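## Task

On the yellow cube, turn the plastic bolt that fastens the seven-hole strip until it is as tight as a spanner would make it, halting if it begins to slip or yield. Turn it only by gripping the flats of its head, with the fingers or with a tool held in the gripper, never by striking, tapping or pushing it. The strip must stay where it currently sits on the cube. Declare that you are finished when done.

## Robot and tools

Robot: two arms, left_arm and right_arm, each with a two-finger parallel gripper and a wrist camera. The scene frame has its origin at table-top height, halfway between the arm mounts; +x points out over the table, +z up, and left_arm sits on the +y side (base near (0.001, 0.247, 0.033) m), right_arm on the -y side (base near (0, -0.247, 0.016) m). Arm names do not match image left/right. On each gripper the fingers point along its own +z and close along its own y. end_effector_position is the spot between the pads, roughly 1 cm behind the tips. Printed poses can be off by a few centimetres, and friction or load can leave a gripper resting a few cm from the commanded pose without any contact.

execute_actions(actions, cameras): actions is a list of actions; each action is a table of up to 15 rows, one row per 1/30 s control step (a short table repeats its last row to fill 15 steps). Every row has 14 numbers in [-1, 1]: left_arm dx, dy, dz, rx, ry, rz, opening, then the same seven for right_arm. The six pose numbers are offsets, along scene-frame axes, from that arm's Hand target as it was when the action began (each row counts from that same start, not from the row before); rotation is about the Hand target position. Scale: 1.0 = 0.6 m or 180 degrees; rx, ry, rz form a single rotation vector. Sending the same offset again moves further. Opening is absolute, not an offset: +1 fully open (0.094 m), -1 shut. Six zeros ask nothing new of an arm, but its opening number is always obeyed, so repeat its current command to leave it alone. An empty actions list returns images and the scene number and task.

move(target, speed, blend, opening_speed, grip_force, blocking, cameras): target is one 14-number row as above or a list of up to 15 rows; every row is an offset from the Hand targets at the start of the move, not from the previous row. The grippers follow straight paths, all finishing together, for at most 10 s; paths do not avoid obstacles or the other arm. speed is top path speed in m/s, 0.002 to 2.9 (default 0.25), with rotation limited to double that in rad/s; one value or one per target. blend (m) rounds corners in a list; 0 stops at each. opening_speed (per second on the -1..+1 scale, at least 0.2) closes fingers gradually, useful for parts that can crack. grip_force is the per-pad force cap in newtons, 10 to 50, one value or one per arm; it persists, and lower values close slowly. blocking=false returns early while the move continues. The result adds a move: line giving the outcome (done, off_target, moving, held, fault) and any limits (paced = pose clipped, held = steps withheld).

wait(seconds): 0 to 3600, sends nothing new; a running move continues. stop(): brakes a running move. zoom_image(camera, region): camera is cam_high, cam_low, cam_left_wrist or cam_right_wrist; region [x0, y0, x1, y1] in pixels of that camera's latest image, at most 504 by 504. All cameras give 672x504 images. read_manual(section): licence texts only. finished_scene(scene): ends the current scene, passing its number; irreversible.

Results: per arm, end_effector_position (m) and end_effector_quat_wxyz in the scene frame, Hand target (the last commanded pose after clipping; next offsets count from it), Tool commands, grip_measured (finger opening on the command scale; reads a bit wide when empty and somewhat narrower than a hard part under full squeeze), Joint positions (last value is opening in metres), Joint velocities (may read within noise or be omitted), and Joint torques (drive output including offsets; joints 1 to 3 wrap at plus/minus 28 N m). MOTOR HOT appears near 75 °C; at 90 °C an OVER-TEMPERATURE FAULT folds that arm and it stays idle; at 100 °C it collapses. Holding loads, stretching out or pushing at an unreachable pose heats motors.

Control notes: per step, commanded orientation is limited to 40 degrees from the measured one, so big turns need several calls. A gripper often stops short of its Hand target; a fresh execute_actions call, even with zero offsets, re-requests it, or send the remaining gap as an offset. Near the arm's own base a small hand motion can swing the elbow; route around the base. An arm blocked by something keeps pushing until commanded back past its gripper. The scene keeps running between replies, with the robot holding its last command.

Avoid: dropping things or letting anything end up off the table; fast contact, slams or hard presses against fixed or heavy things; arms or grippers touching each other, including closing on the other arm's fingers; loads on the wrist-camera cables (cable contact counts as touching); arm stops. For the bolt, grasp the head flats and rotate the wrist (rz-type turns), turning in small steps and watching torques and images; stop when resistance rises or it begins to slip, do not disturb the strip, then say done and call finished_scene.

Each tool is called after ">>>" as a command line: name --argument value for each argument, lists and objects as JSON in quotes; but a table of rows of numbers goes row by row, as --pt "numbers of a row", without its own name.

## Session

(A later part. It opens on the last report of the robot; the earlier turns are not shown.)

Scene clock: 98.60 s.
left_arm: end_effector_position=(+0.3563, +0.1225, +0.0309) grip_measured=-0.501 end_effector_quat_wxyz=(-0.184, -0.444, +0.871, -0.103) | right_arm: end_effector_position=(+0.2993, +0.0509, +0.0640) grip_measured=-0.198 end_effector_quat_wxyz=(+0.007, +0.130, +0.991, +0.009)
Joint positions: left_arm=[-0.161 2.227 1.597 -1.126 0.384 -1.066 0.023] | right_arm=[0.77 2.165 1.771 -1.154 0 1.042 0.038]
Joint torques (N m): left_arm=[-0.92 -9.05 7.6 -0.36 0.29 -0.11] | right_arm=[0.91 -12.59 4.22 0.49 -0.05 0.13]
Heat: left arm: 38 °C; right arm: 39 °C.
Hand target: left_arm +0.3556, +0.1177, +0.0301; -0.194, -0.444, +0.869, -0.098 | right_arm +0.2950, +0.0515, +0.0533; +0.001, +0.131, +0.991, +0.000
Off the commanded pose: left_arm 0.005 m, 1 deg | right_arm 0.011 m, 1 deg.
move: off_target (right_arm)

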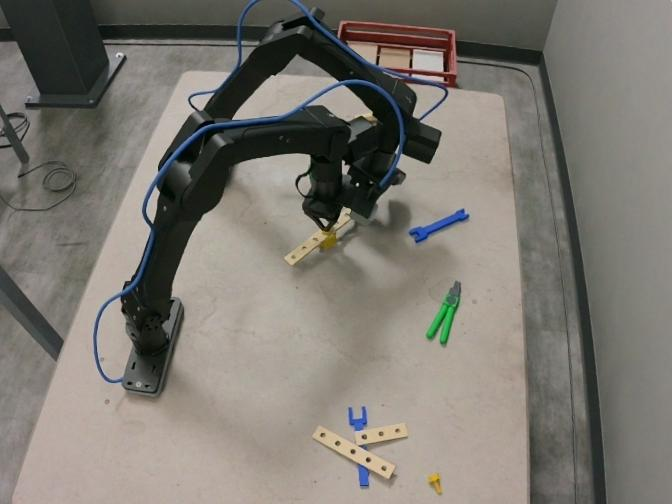

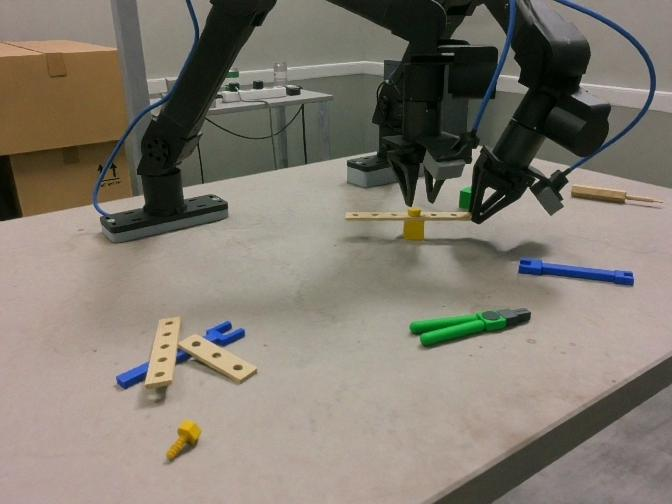

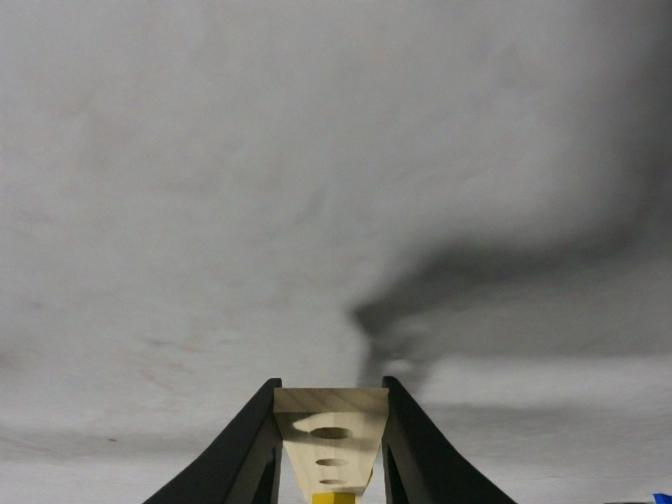

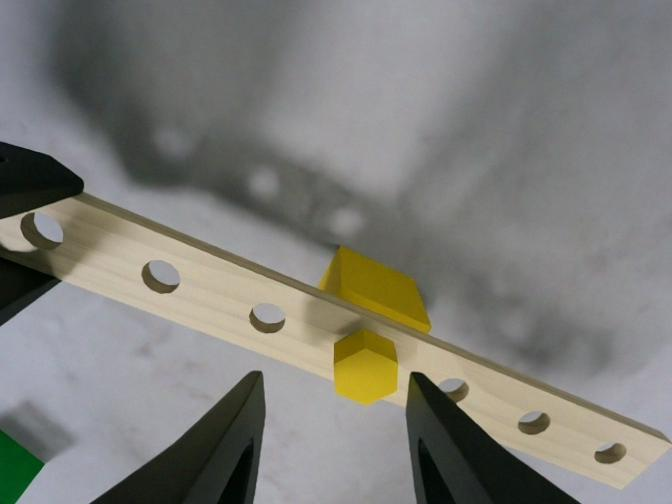

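>>> move --target '[0,0,0,0,0,0,-0.52,-0.0125,-0.0113,-0.0088,0,0,0,-0.2]' --speed 0.08 --cameras '["cam_low","cam_right_wrist"]'

>>> zoom_image --camera "cam_low" --region '[340, 130, 560, 250]'

Scene clock: 102.77 s.
left_arm: end_effector_position=(+0.3563, +0.1224, +0.0308) grip_measured=-0.501 end_effector_quat_wxyz=(-0.184, -0.444, +0.871, -0.103) | right_arm: end_effector_position=(+0.2908, +0.0425, +0.0474) grip_measured=-0.198 end_effector_quat_wxyz=(-0.004, +0.131, +0.991, -0.005)
Joint positions: left_arm=[-0.161 2.228 1.597 -1.126 0.384 -1.066 0.023] | right_arm=[0.77 2.164 1.703 -1.121 0 1.043 0.038]
Joint torques (N m): left_arm=[-0.9 -9.03 7.5 -0.33 0.27 -0.16] | right_arm=[0.87 -15.68 3.48 0.57 -0.03 0.13]
Heat: left arm: 38 °C; right arm: 38 °C.
Hand target: left_arm +0.3556, +0.1177, +0.0301; -0.194, -0.444, +0.869, -0.099 | right_arm +0.2875, +0.0447, +0.0481; +0.001, +0.131, +0.991, +0.000
Off the commanded pose: left_arm 0.005 m, 1 deg | right_arm 0.004 m, 1 deg.
move: done

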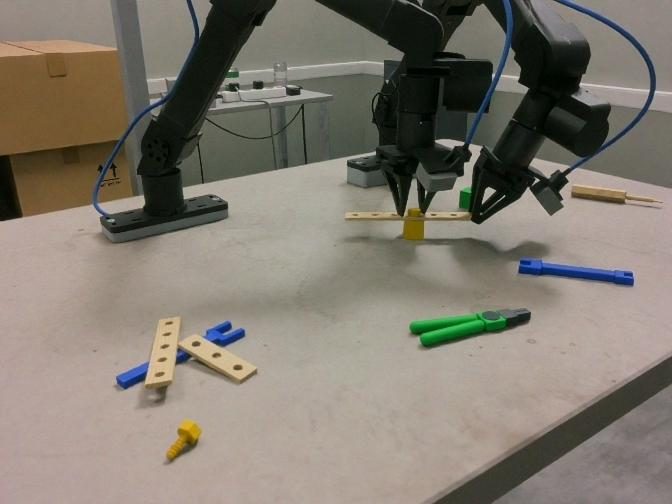

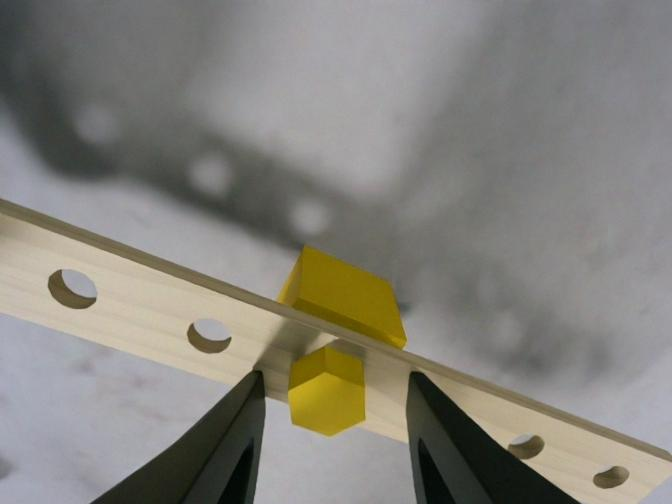

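Scaled by 2.291.

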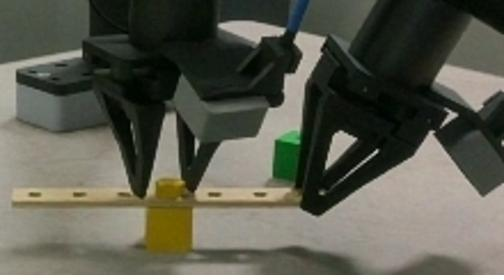

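>>> move --target '[0,0,0,0,0,0,-0.52,0.004,0.002,-0.006,0,0,0,-0.4]' --speed 0.04 --opening_speed 0.4 --cameras '["cam_low","cam_right_wrist"]'

>>> zoom_image --camera "cam_low" --region '[340, 150, 500, 250]'

Scene clock: 105.97 s.
left_arm: end_effector_position=(+0.3563, +0.1224, +0.0308) grip_measured=-0.501 end_effector_quat_wxyz=(-0.184, -0.444, +0.871, -0.103) | right_arm: end_effector_position=(+0.2932, +0.0455, +0.0473) grip_measured=-0.397 end_effector_quat_wxyz=(+0.000, +0.131, +0.991, +0.002)
Joint positions: left_arm=[-0.161 2.228 1.597 -1.126 0.384 -1.066 0.023] | right_arm=[0.77 2.164 1.703 -1.105 -0.003 1.043 0.028]
Joint torques (N m): left_arm=[-0.9 -9.06 7.61 -0.36 0.27 -0.11] | right_arm=[0.64 -14.48 4.01 0.5 0.07 0.13]
Heat: left arm: 38 °C; right arm: 38 °C.
Hand target: left_arm +0.3556, +0.1177, +0.0301; -0.194, -0.444, +0.869, -0.099 | right_arm +0.2899, +0.0459, +0.0445; +0.001, +0.131, +0.991, +0.000
Off the commanded pose: left_arm 0.005 m, 1 deg | right_arm 0.004 m, 0 deg.
move: done

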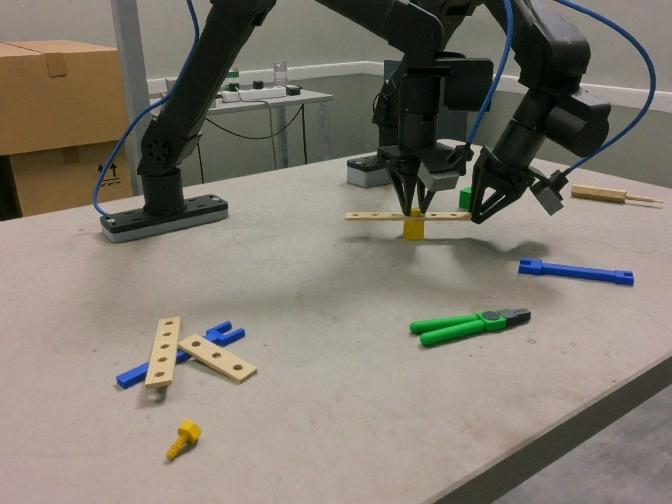

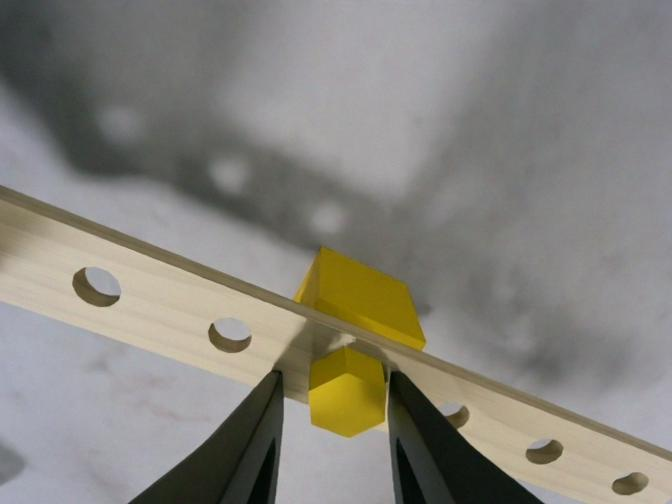

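Scaled by 3.150.

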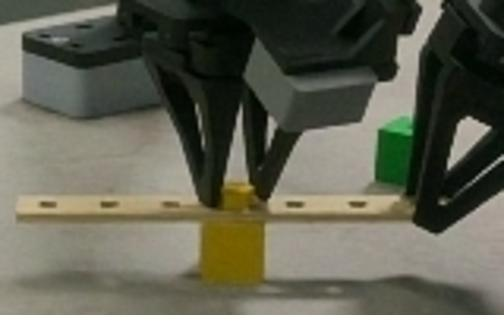

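>>> move --target '[0,0,0,0,0,0,-0.52,0.004,-0.007,0,0,0,0,-0.45]' --speed 0.04 --opening_speed 0.4 --cameras '["cam_right_wrist"]'

Scene clock: 107.97 s.
left_arm: end_effector_position=(+0.3563, +0.1224, +0.0308) grip_measured=-0.501 end_effector_quat_wxyz=(-0.184, -0.444, +0.871, -0.103) | right_arm: end_effector_position=(+0.2934, +0.0458, +0.0470) grip_measured=-0.447 end_effector_quat_wxyz=(+0.000, +0.131, +0.991, +0.003)
Joint positions: left_arm=[-0.161 2.228 1.597 -1.126 0.384 -1.066 0.023] | right_arm=[0.77 2.164 1.701 -1.102 -0.003 1.043 0.026]
Joint torques (N m): left_arm=[-0.96 -9.07 7.61 -0.34 0.28 -0.12] | right_arm=[-0.36 -14.71 3.55 0.51 0.06 -0.01]
Heat: left arm: 38 °C; right arm: 38 °C.
Hand target: left_arm +0.3556, +0.1177, +0.0301; -0.194, -0.444, +0.869, -0.099 | right_arm +0.2923, +0.0417, +0.0445; +0.001, +0.131, +0.991, +0.000
Off the commanded pose: left_arm 0.005 m, 1 deg | right_arm 0.005 m, 0 deg.
move: done

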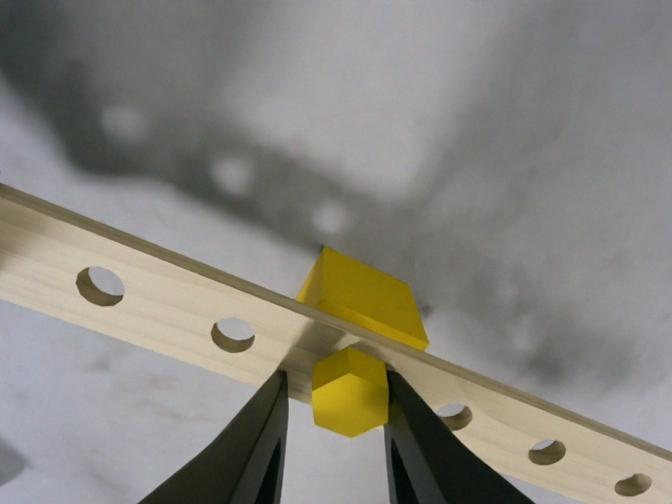

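>>> move --target '[0,0,0,0,0,0,-0.52,0.0,-0.005,0,0,0,0,-0.45]' --speed 0.04 --cameras '["cam_right_wrist"]'

Scene clock: 109.20 s.
left_arm: end_effector_position=(+0.3563, +0.1224, +0.0308) grip_measured=-0.501 end_effector_quat_wxyz=(-0.184, -0.444, +0.871, -0.103) | right_arm: end_effector_position=(+0.2933, +0.0457, +0.0468) grip_measured=-0.448 end_effector_quat_wxyz=(+0.002, +0.129, +0.992, +0.005)
Joint positions: left_arm=[-0.161 2.228 1.597 -1.126 0.384 -1.066 0.023] | right_arm=[0.77 2.159 1.691 -1.092 -0.003 1.039 0.026]
Joint torques (N m): left_arm=[-0.9 -9.06 7.61 -0.37 0.27 -0.11] | right_arm=[-0.68 -14.54 3.37 0.4 0.04 -0.08]
Heat: left arm: 38 °C; right arm: 38 °C.
Hand target: left_arm +0.3556, +0.1177, +0.0301; -0.194, -0.444, +0.869, -0.099 | right_arm +0.2923, +0.0388, +0.0446; +0.001, +0.131, +0.991, +0.001
Off the commanded pose: left_arm 0.005 m, 1 deg | right_arm 0.007 m, 1 deg.
move: done

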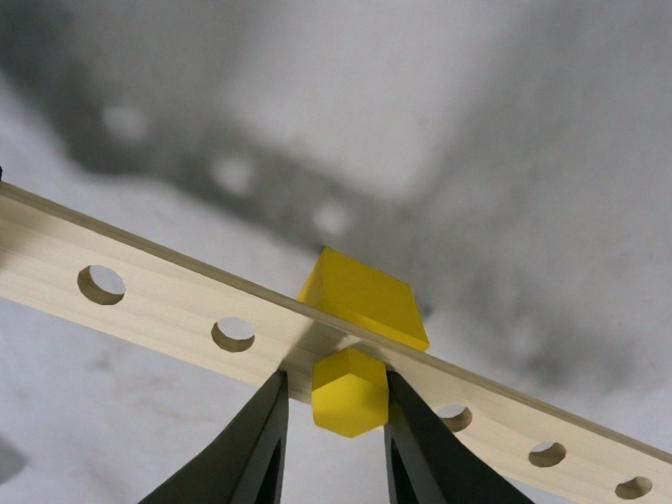

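>>> move --target '[0,0,0,0,0,0,-0.52,0.0,-0.006,0.002,0,0,0,-0.45]' --speed 0.04 --cameras '["cam_right_wrist"]'

Scene clock: 111.20 s.
left_arm: end_effector_position=(+0.3563, +0.1224, +0.0308) grip_measured=-0.501 end_effector_quat_wxyz=(-0.184, -0.444, +0.871, -0.103) | right_arm: end_effector_position=(+0.2936, +0.0450, +0.0468) grip_measured=-0.448 end_effector_quat_wxyz=(+0.004, +0.126, +0.992, +0.008)
Joint positions: left_arm=[-0.161 2.228 1.597 -1.126 0.385 -1.066 0.023] | right_arm=[0.768 2.151 1.679 -1.081 -0.004 1.032 0.026]
Joint torques (N m): left_arm=[-0.9 -9.1 7.62 -0.34 0.27 -0.1] | right_arm=[-1.4 -15.06 3.58 0.33 0.06 0.03]
Heat: left arm: 38 °C; right arm: 38 °C.
Hand target: left_arm +0.3556, +0.1177, +0.0301; -0.194, -0.444, +0.869, -0.099 | right_arm +0.2924, +0.0351, +0.0457; +0.001, +0.131, +0.991, +0.000
Off the commanded pose: left_arm 0.005 m, 1 deg | right_arm 0.010 m, 1 deg.
move: done

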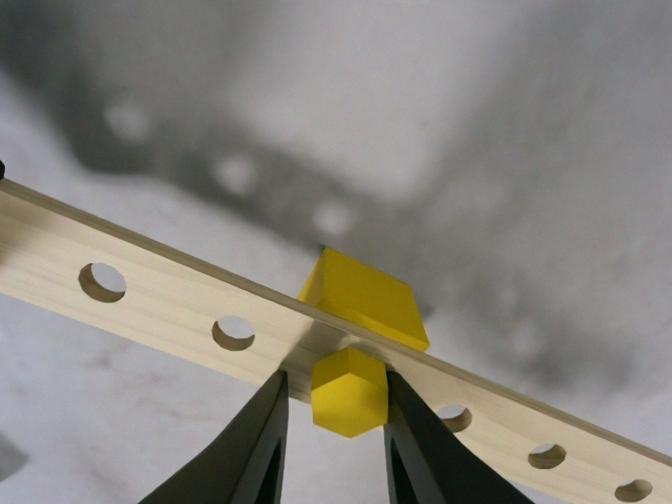

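>>> move --target '[0,0,0,0,0,0,-0.52,0.0,-0.005,0.002,0,0,0,-0.45]' --speed 0.04 --cameras '["cam_right_wrist"]'

Scene clock: 114.90 s.
left_arm: end_effector_position=(+0.3563, +0.1223, +0.0308) grip_measured=-0.501 end_effector_quat_wxyz=(-0.184, -0.444, +0.871, -0.104) | right_arm: end_effector_position=(+0.2934, +0.0421, +0.0468) grip_measured=-0.448 end_effector_quat_wxyz=(+0.002, +0.127, +0.992, +0.008)
Joint positions: left_arm=[-0.161 2.228 1.597 -1.126 0.385 -1.066 0.023] | right_arm=[0.762 2.144 1.668 -1.079 -0.007 1.027 0.026]
Joint torques (N m): left_arm=[-0.91 -9.03 7.61 -0.36 0.27 -0.11] | right_arm=[-1.01 -15.25 3.44 0.32 0.06 0]
Heat: left arm: 38 °C; right arm: 40 °C.
Hand target: left_arm +0.3556, +0.1177, +0.0301; -0.194, -0.444, +0.869, -0.099 | right_arm +0.2923, +0.0321, +0.0469; +0.001, +0.131, +0.991, +0.000
Off the commanded pose: left_arm 0.005 m, 1 deg | right_arm 0.010 m, 1 deg.
move: done

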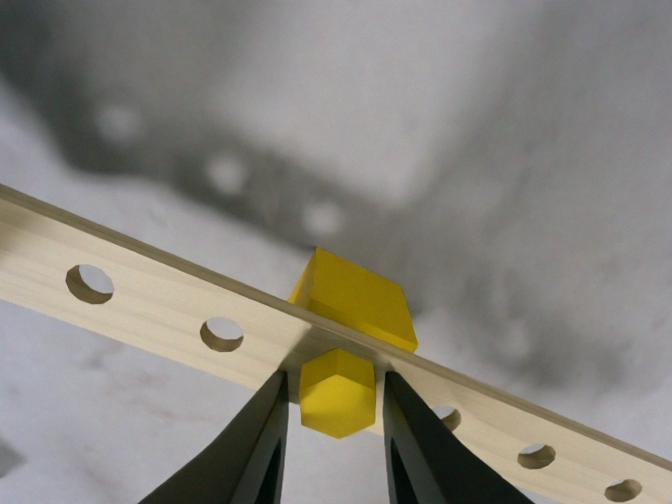

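>>> move --target '[0,0,0,0,0,0,-0.53,0,0.003,0,0,0,0,-0.66]' --opening_speed 0.25 --cameras '["cam_right_wrist","cam_low"]'

Scene clock: 117.20 s.
left_arm: end_effector_position=(+0.3563, +0.1223, +0.0308) grip_measured=-0.501 end_effector_quat_wxyz=(-0.184, -0.444, +0.871, -0.104) | right_arm: end_effector_position=(+0.2933, +0.0417, +0.0468) grip_measured=-0.625 end_effector_quat_wxyz=(+0.002, +0.125, +0.992, +0.007)
Joint positions: left_arm=[-0.161 2.228 1.597 -1.126 0.385 -1.066 0.023] | right_arm=[0.762 2.144 1.668 -1.081 -0.006 1.023 0.018]
Joint torques (N m): left_arm=[-0.9 -9.07 7.6 -0.37 0.27 -0.1] | right_arm=[-0.79 -14.89 4.03 0.31 0.05 0.05]
Heat: left arm: 38 °C; right arm: 40 °C.
Hand target: left_arm +0.3556, +0.1177, +0.0301; -0.194, -0.444, +0.869, -0.099 | right_arm +0.2924, +0.0340, +0.0469; +0.001, +0.131, +0.991, +0.000
Off the commanded pose: left_arm 0.005 m, 1 deg | right_arm 0.008 m, 1 deg.
move: done
Images, in order (width x height): cam_low 672x504, cam_right_wrist 672x504.

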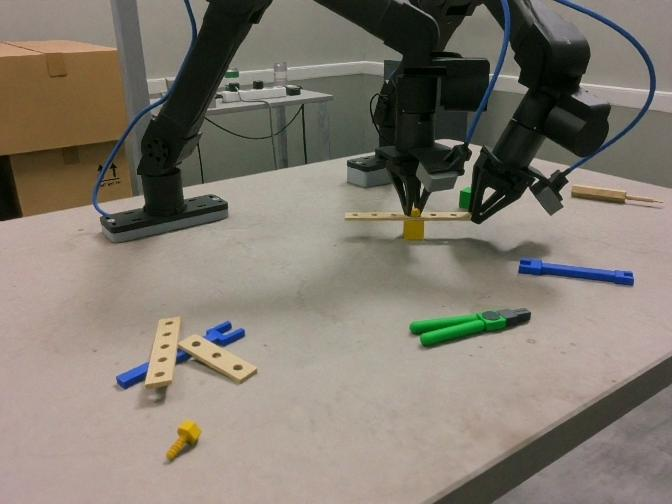

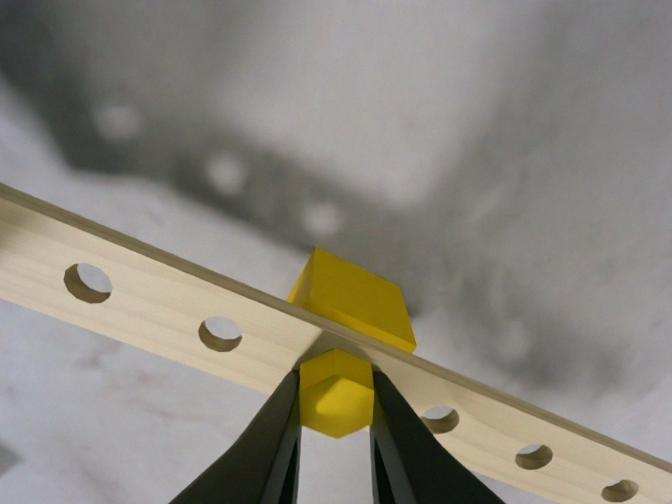

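>>> move --target '[0,0,0,0,0,0,-0.56,0,0,0,0,0,-0.0833,-0.75]' --speed 0.15 --cameras '["cam_right_wrist","cam_low"]'

Scene clock: 119.90 s.
left_arm: end_effector_position=(+0.3581, +0.1216, +0.0315) grip_measured=-0.501 end_effector_quat_wxyz=(-0.180, -0.437, +0.875, -0.105) | right_arm: end_effector_position=(+0.2932, +0.0417, +0.0468) grip_measured=-0.626 end_effector_quat_wxyz=(+0.001, +0.228, +0.974, +0.008)
Joint positions: left_arm=[-0.164 2.228 1.602 -1.124 0.382 -1.053 0.023] | right_arm=[0.762 2.144 1.668 -1.081 -0.006 1.233 0.018]
Joint torques (N m): left_arm=[-0.69 -9.06 7.17 -0.35 0.31 -0.24] | right_arm=[-0.72 -14.75 3.9 0.32 0.06 0.64]
Heat: left arm: 38 °C; right arm: 41 °C.
Hand target: left_arm +0.3556, +0.1178, +0.0300; -0.194, -0.444, +0.869, -0.098 | right_arm +0.2923, +0.0339, +0.0469; +0.001, +0.259, +0.966, +0.000
Off the commanded pose: left_arm 0.005 m, 2 deg | right_arm 0.008 m, 4 deg.
move: off_target (right_arm)
Images, in order (width x height): cam_low 672x504, cam_right_wrist 672x504.

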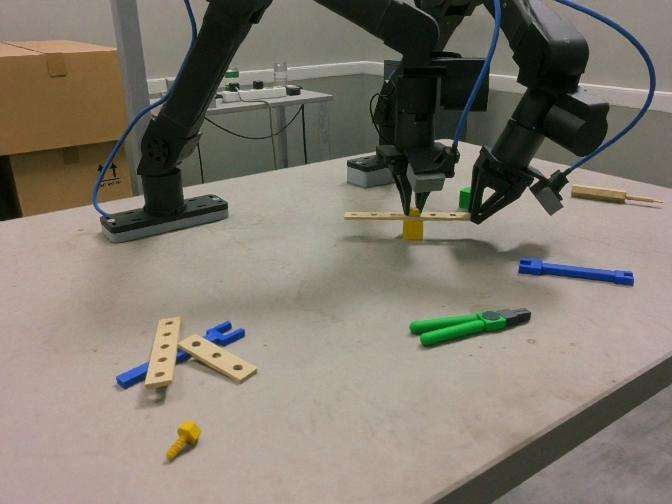

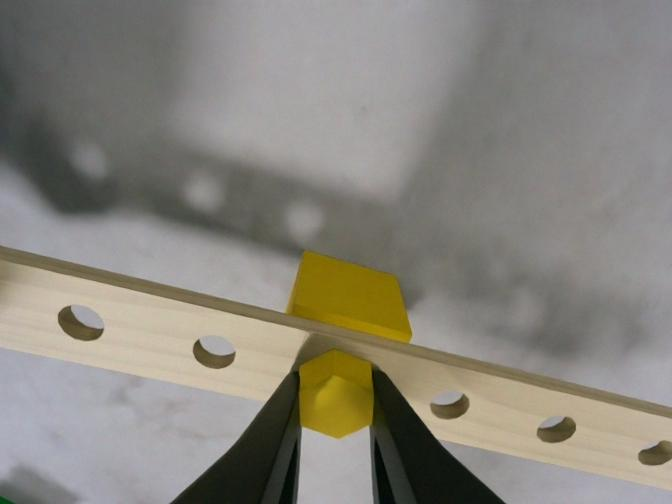

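>>> move --target '[0,0,0,0,0,0,-0.56,0,0,0,0,0,-0.0833,-0.75]' --speed 0.15 --cameras '["cam_right_wrist"]'

Scene clock: 123.23 s.
left_arm: end_effector_position=(+0.3584, +0.1210, +0.0314) grip_measured=-0.501 end_effector_quat_wxyz=(-0.179, -0.432, +0.877, -0.107) | right_arm: end_effector_position=(+0.2931, +0.0418, +0.0468) grip_measured=-0.624 end_effector_quat_wxyz=(+0.000, +0.348, +0.937, +0.008)
Joint positions: left_arm=[-0.165 2.228 1.602 -1.122 0.382 -1.043 0.023] | right_arm=[0.762 2.144 1.668 -1.081 -0.007 1.484 0.018]
Joint torques (N m): left_arm=[-0.58 -9.11 7.19 -0.38 0.29 -0.31] | right_arm=[-0.75 -14.63 3.97 0.29 0.06 0.8]
Heat: left arm: 38 °C; right arm: 42 °C.
Hand target: left_arm +0.3556, +0.1179, +0.0300; -0.194, -0.444, +0.869, -0.098 | right_arm +0.2923, +0.0339, +0.0469; +0.001, +0.383, +0.924, +0.000
Off the commanded pose: left_arm 0.004 m, 3 deg | right_arm 0.008 m, 4 deg.
move: off_target (right_arm)

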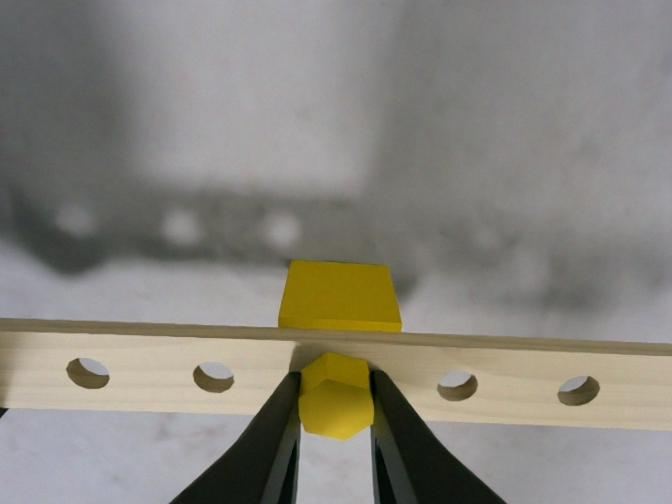

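>>> move --target '[0,0,0,0,0,0,-0.56,0,0,0,0,0,-0.0833,-0.75]' --speed 0.15 --cameras '["cam_right_wrist"]'

Scene clock: 127.43 s.
left_arm: end_effector_position=(+0.3581, +0.1210, +0.0315) grip_measured=-0.501 end_effector_quat_wxyz=(-0.179, -0.433, +0.877, -0.106) | right_arm: end_effector_position=(+0.2933, +0.0425, +0.0468) grip_measured=-0.614 end_effector_quat_wxyz=(-0.002, +0.480, +0.877, +0.009)
Joint positions: left_arm=[-0.165 2.228 1.602 -1.123 0.382 -1.046 0.023] | right_arm=[0.762 2.144 1.668 -1.078 -0.009 1.775 0.018]
Joint torques (N m): left_arm=[-0.57 -9.1 7.17 -0.37 0.3 -0.3] | right_arm=[-0.69 -14.58 3.97 0.28 0.14 0.45]
Heat: left arm: 38 °C; right arm: 43 °C.
Hand target: left_arm +0.3556, +0.1179, +0.0301; -0.194, -0.444, +0.869, -0.098 | right_arm +0.2924, +0.0339, +0.0469; +0.001, +0.500, +0.866, +0.000
Off the commanded pose: left_arm 0.004 m, 2 deg | right_arm 0.009 m, 3 deg.
move: off_target (right_arm)

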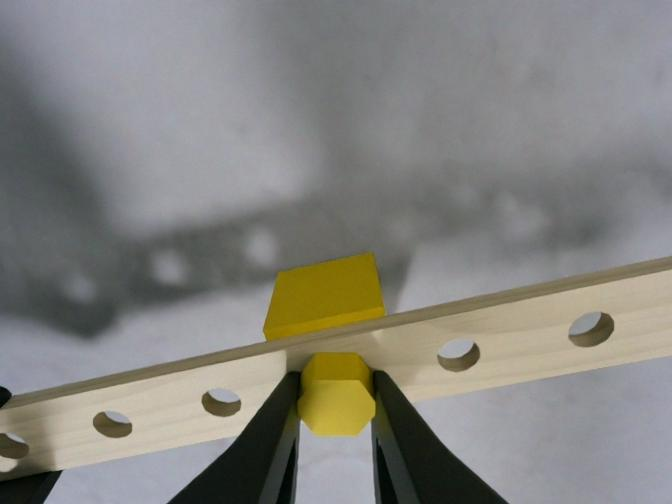

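>>> zoom_image --camera "cam_right_wrist" --region '[260, 320, 420, 460]'

Scaled by 3.150.

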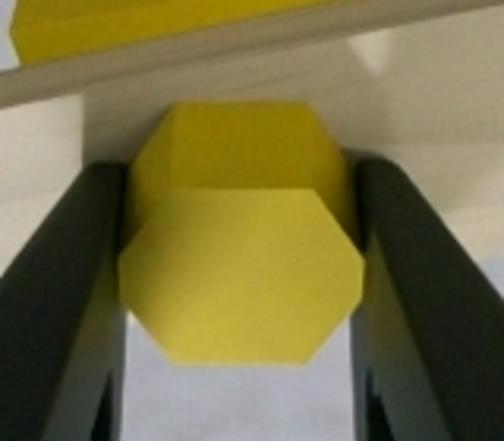

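>>> move --pt "0 0 0 0 0 0 -0.56 0 0 0 0 0 0 -0.45" --pt "0 0 0 0 0 0 -0.56 0 0 0 0 0 0.178 -0.45" --pt "0 0 0 0 0 0 -0.56 0 0 -0.007 0 0 0.178 -0.45" --speed 0.2 --cameras '["cam_right_wrist","cam_low"]'

>>> zoom_image --camera "cam_right_wrist" --region '[260, 320, 420, 460]'

>>> zoom_image --camera "cam_low" --region '[340, 150, 500, 250]'

Scene clock: 142.23 s.
left_arm: end_effector_position=(+0.3566, +0.1211, +0.0310) grip_measured=-0.501 end_effector_quat_wxyz=(-0.184, -0.441, +0.872, -0.103) | right_arm: end_effector_position=(+0.2928, +0.0421, +0.0468) grip_measured=-0.452 end_effector_quat_wxyz=(+0.000, +0.239, +0.971, +0.008)
Joint positions: left_arm=[-0.165 2.23 1.602 -1.128 0.383 -1.063 0.023] | right_arm=[0.762 2.144 1.668 -1.081 -0.009 1.256 0.026]
Joint torques (N m): left_arm=[-0.58 -9.24 7.2 -0.33 0.29 -0.13] | right_arm=[-0.73 -14.32 2.97 0.48 0.06 -0.04]
Heat: left arm: 38 °C; right arm: 45 °C.
Hand target: left_arm +0.3556, +0.1179, +0.0300; -0.194, -0.444, +0.869, -0.098 | right_arm +0.2924, +0.0340, +0.0427; +0.001, +0.241, +0.970, +0.000
Off the commanded pose: left_arm 0.004 m, 1 deg | right_arm 0.009 m, 1 deg.
move: done
Images, in order (width x height): cam_low 672x504, cam_right_wrist 672x504.

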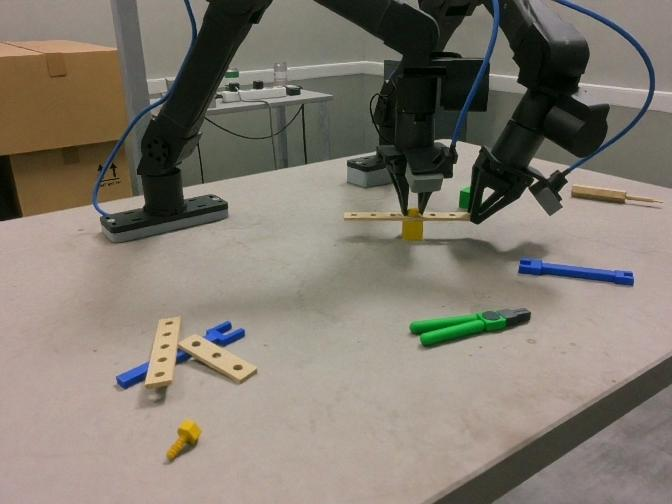

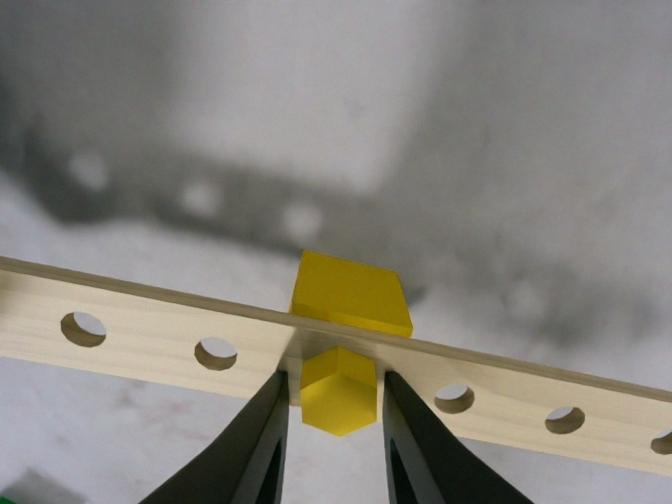

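Scaled by 3.150.

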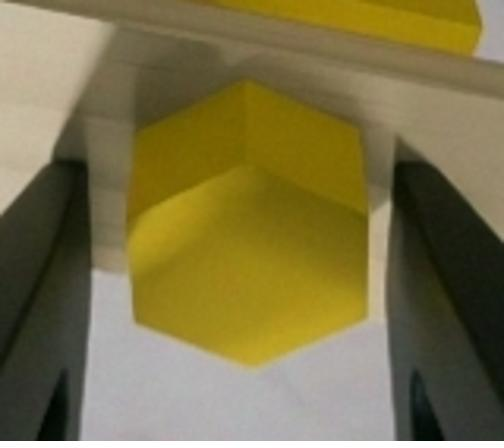

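Scaled by 3.150.

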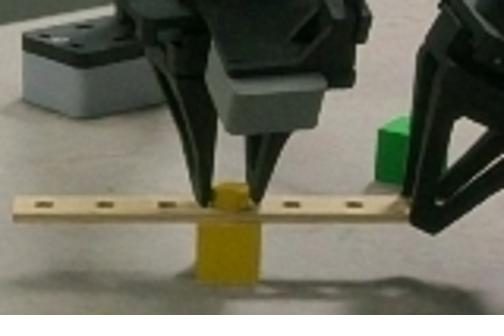

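>>> move --pt "0 0 0 0 0 0 -0.56 0 0 0.002 0 0 0 -0.85" --pt "0 0 0 0 0 0 -0.56 0 0 0.003 0 0 -0.0833 -0.85" --speed 0.15 --cameras '["cam_right_wrist"]'

>>> zoom_image --camera "cam_right_wrist" --region '[260, 320, 420, 460]'

Scene clock: 145.67 s.
left_arm: end_effector_position=(+0.3582, +0.1204, +0.0310) grip_measured=-0.501 end_effector_quat_wxyz=(-0.180, -0.432, +0.877, -0.107) | right_arm: end_effector_position=(+0.2926, +0.0416, +0.0467) grip_measured=-0.628 end_effector_quat_wxyz=(-0.001, +0.331, +0.944, +0.007)
Joint positions: left_arm=[-0.166 2.23 1.603 -1.123 0.384 -1.043 0.023] | right_arm=[0.762 2.144 1.667 -1.082 -0.008 1.447 0.017]
Joint torques (N m): left_arm=[-0.46 -9.25 7.05 -0.37 0.28 -0.32] | right_arm=[-0.8 -14.39 3.59 0.38 0.1 0.74]
Heat: left arm: 38 °C; right arm: 45 °C.
Hand target: left_arm +0.3555, +0.1179, +0.0300; -0.194, -0.444, +0.869, -0.098 | right_arm +0.2923, +0.0339, +0.0445; +0.001, +0.366, +0.931, +0.000
Off the commanded pose: left_arm 0.004 m, 2 deg | right_arm 0.008 m, 4 deg.
move: off_target (right_arm)

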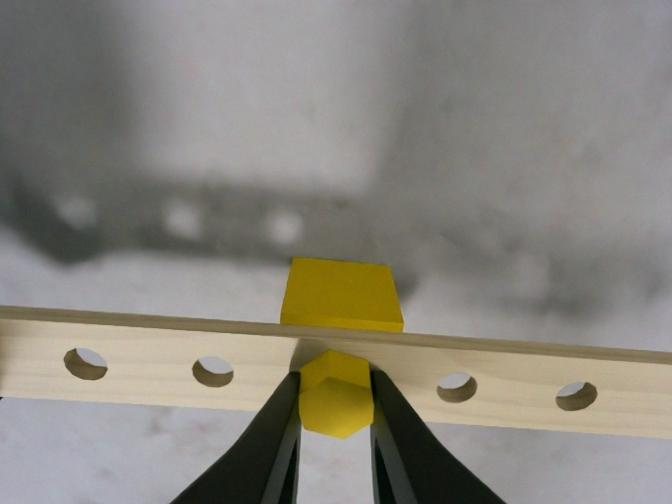

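Scaled by 3.150.

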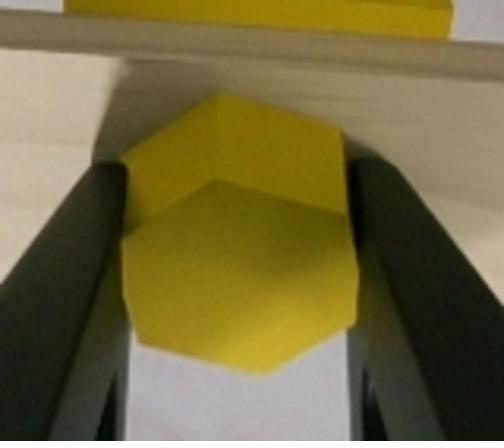

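>>> move --pt "0 0 0 0 0 0 -0.56 0 0 0 0 0 0.03 -0.35" --pt "0 0 0 0 0 0 -0.56 0 0 0.18 0 0 0.03 -0.35" --pt "0 0 0 0 0 0 -0.56 0.296 -0.0065 0.209 -0.0108 -0.18 0.4279 -0.35" --speed 0.25 --cameras '["all"]'

Scene clock: 168.57 s.
left_arm: end_effector_position=(+0.3563, +0.1201, +0.0311) grip_measured=-0.501 end_effector_quat_wxyz=(-0.185, -0.441, +0.872, -0.103) | right_arm: end_effector_position=(+0.4615, +0.0269, +0.1694) grip_measured=-0.352 end_effector_quat_wxyz=(+0.239, -0.298, +0.921, +0.076)
Joint positions: left_arm=[-0.167 2.231 1.603 -1.13 0.385 -1.065 0.023] | right_arm=[0.507 2.156 2.051 -0.96 -0.049 -0.095 0.03]
Joint torques (N m): left_arm=[-0.4 -9.32 7.09 -0.31 0.27 -0.12] | right_arm=[-0.34 -13 8.66 1.46 -0.09 -0.05]
Heat: left arm: 36 °C; right arm: 44 °C.
Hand target: left_arm +0.3554, +0.1177, +0.0300; -0.194, -0.444, +0.869, -0.098 | right_arm +0.4699, +0.0301, +0.1700; +0.247, -0.299, +0.918, +0.081
Off the commanded pose: left_arm 0.003 m, 1 deg | right_arm 0.009 m, 1 deg.
move: done

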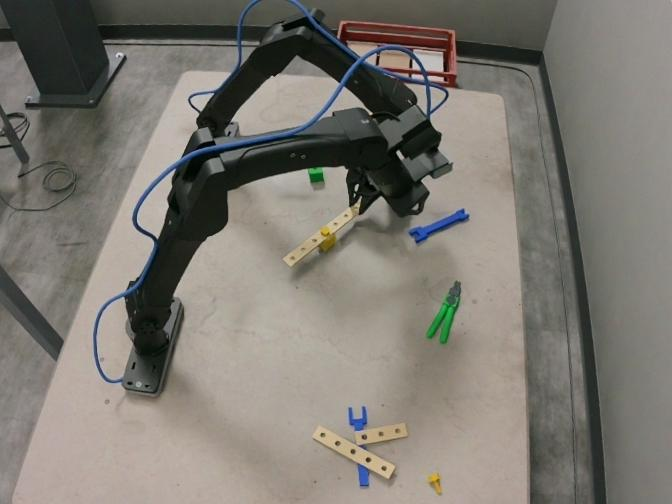

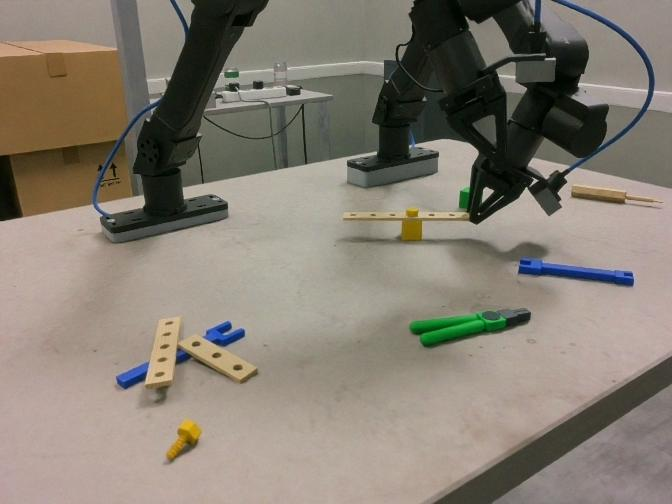

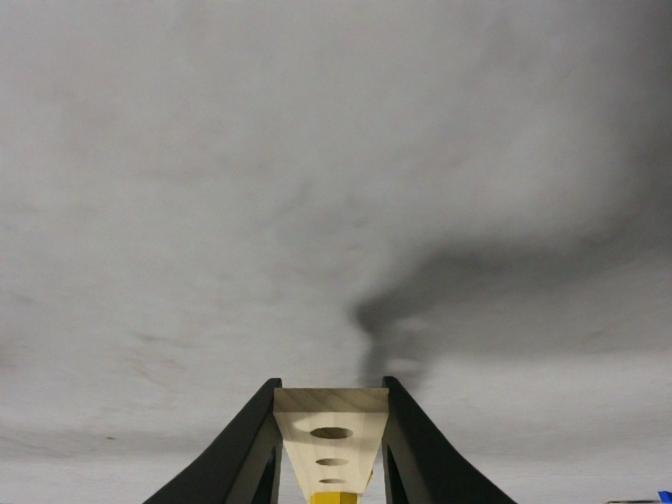

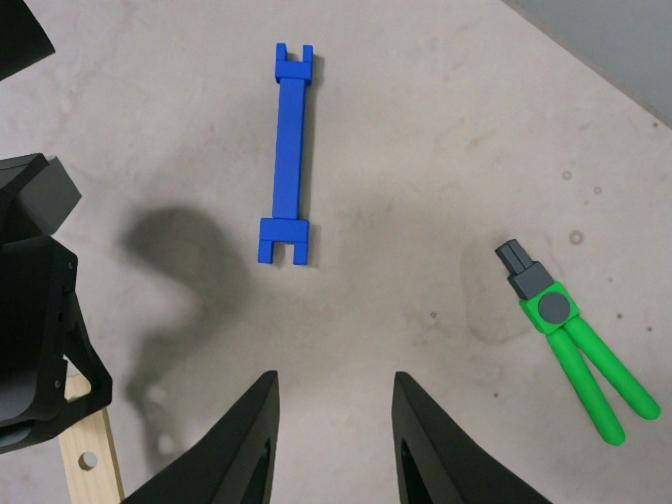

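>>> zoom_image --camera "cam_right_wrist" --region '[230, 20, 350, 140]'

>>> zoom_image --camera "cam_right_wrist" --region '[230, 180, 350, 300]'

Scaled by 4.200.

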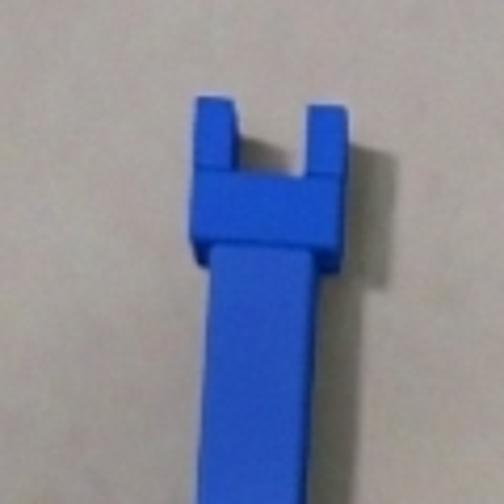

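Scaled by 4.200.

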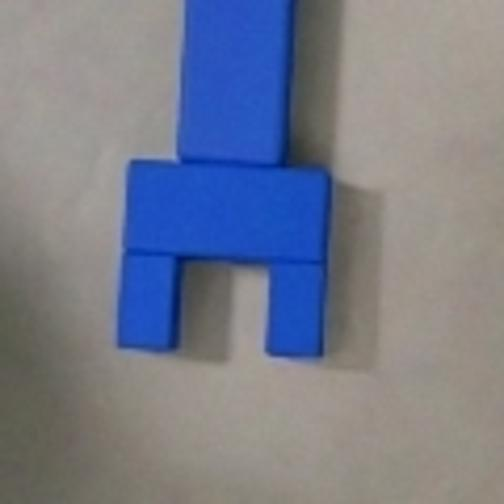

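>>> move --target '[0,0,0,0,0,0,-0.56,-0.0167,-0.7167,0.05,-0.032,0.1701,-0.2771,0]' --speed 0.4 --cameras '["all"]'

Scene clock: 179.50 s.
left_arm: end_effector_position=(+0.3563, +0.1201, +0.0311) grip_measured=-0.501 end_effector_quat_wxyz=(-0.185, -0.441, +0.872, -0.103) | right_arm: end_effector_position=(+0.4575, -0.4020, +0.2047) grip_measured=-0.002 end_effector_quat_wxyz=(+0.125, +0.136, +0.983, -0.021)
Joint positions: left_arm=[-0.167 2.231 1.603 -1.13 0.385 -1.065 0.023] | right_arm=[-0.342 2.305 2.547 -1.559 -0.007 -0.054 0.047]
Joint torques (N m): left_arm=[-0.44 -9.32 7.04 -0.32 0.27 -0.11] | right_arm=[0.88 -12.71 7.3 0.68 0.03 -0.04]
Heat: left arm: 36 °C; right arm: 46 °C.
Hand target: left_arm +0.3554, +0.1177, +0.0300; -0.194, -0.444, +0.869, -0.098 | right_arm +0.4598, -0.4001, +0.2000; +0.000, +0.131, +0.991, +0.000
Off the commanded pose: left_arm 0.003 m, 1 deg | right_arm 0.006 m, 15 deg.
joint sent to its limit (right arm) — joint 4 (wrist pitch), lower limit. The joint targets are off in orientation, not in position.
move: off_target (right_arm)

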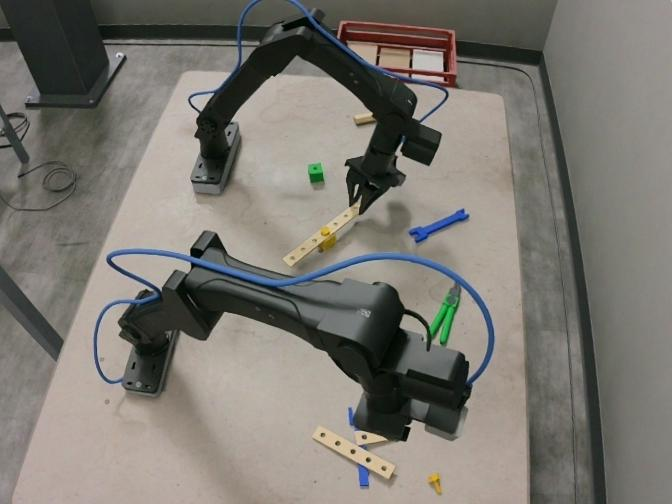

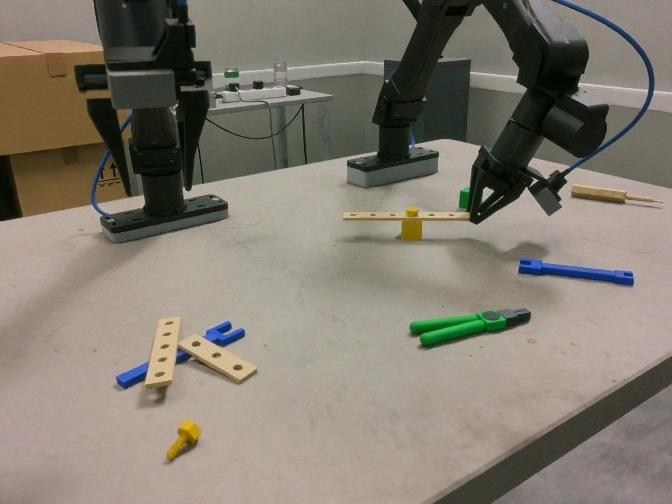

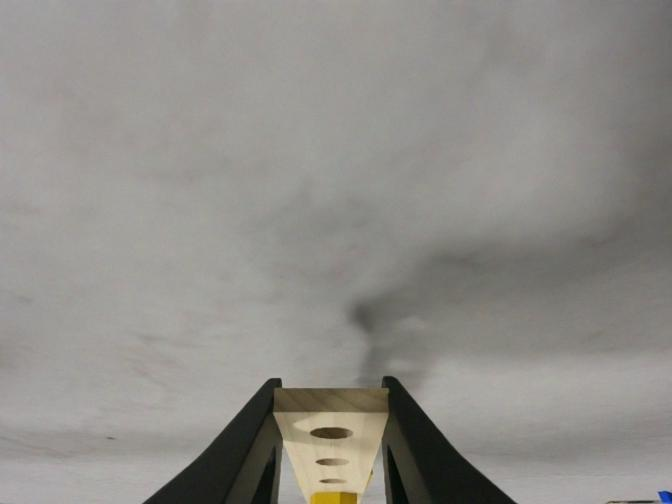

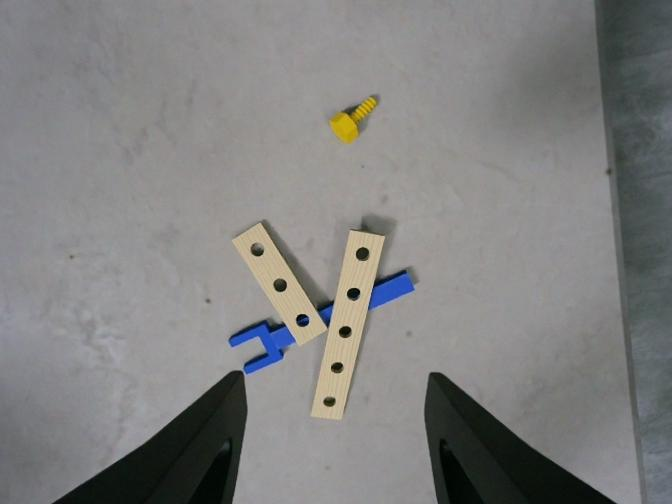

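>>> zoom_image --camera "cam_right_wrist" --region '[200, 200, 440, 430]'

Scaled by 2.100.

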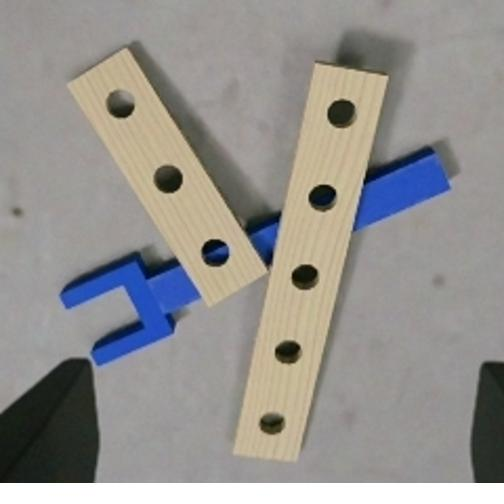

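>>> move --target '[0,0,0,0,0,0,-0.56,0.0287,0.0852,-0.25,0,0,0.169,0]' --speed 0.25 --cameras '["cam_right_wrist","cam_low"]'

>>> zoom_image --camera "cam_low" --region '[90, 240, 310, 400]'

Scene clock: 194.60 s.
left_arm: end_effector_position=(+0.3563, +0.1201, +0.0311) grip_measured=-0.501 end_effector_quat_wxyz=(-0.185, -0.441, +0.872, -0.103) | right_arm: end_effector_position=(+0.4729, -0.3498, +0.0579) grip_measured=-0.002 end_effector_quat_wxyz=(+0.001, -0.128, +0.992, +0.001)
Joint positions: left_arm=[-0.167 2.231 1.603 -1.13 0.385 -1.065 0.023] | right_arm=[-0.227 2.505 2.333 -1.398 -0.002 -0.473 0.047]
Joint torques (N m): left_arm=[-0.44 -9.28 7.05 -0.33 0.26 -0.11] | right_arm=[0.54 -14.89 6.37 0.46 0.03 -0.01]
Heat: left arm: 35 °C; right arm: 42 °C.
Hand target: left_arm +0.3554, +0.1177, +0.0300; -0.194, -0.444, +0.869, -0.098 | right_arm +0.4769, -0.3488, +0.0499; -0.001, -0.134, +0.991, +0.000
Off the commanded pose: left_arm 0.003 m, 1 deg | right_arm 0.009 m, 1 deg.
move: done
Images, in order (width x height): cam_low 672x504, cam_right_wrist 672x504.

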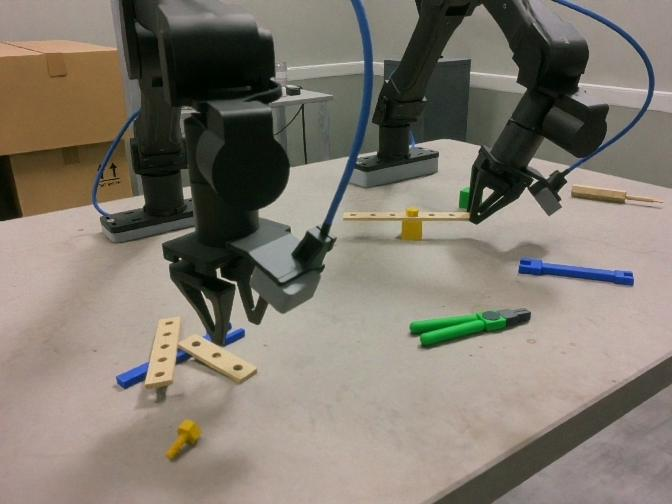

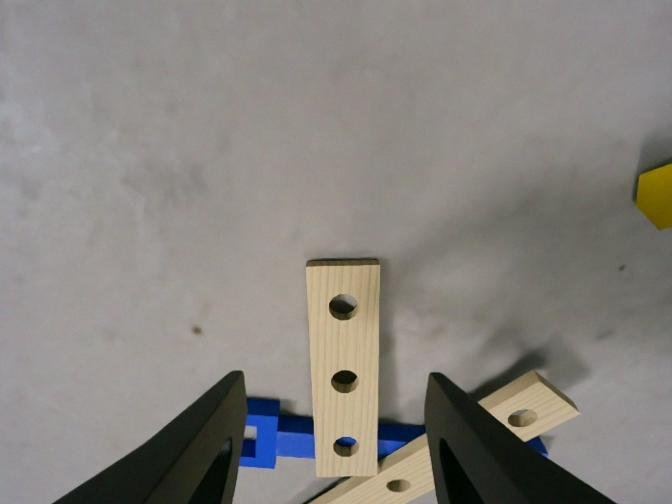

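Scaled by 2.291.

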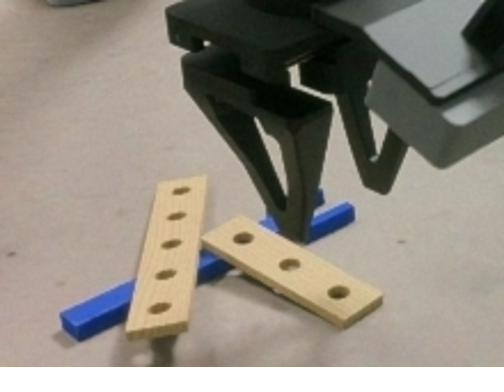

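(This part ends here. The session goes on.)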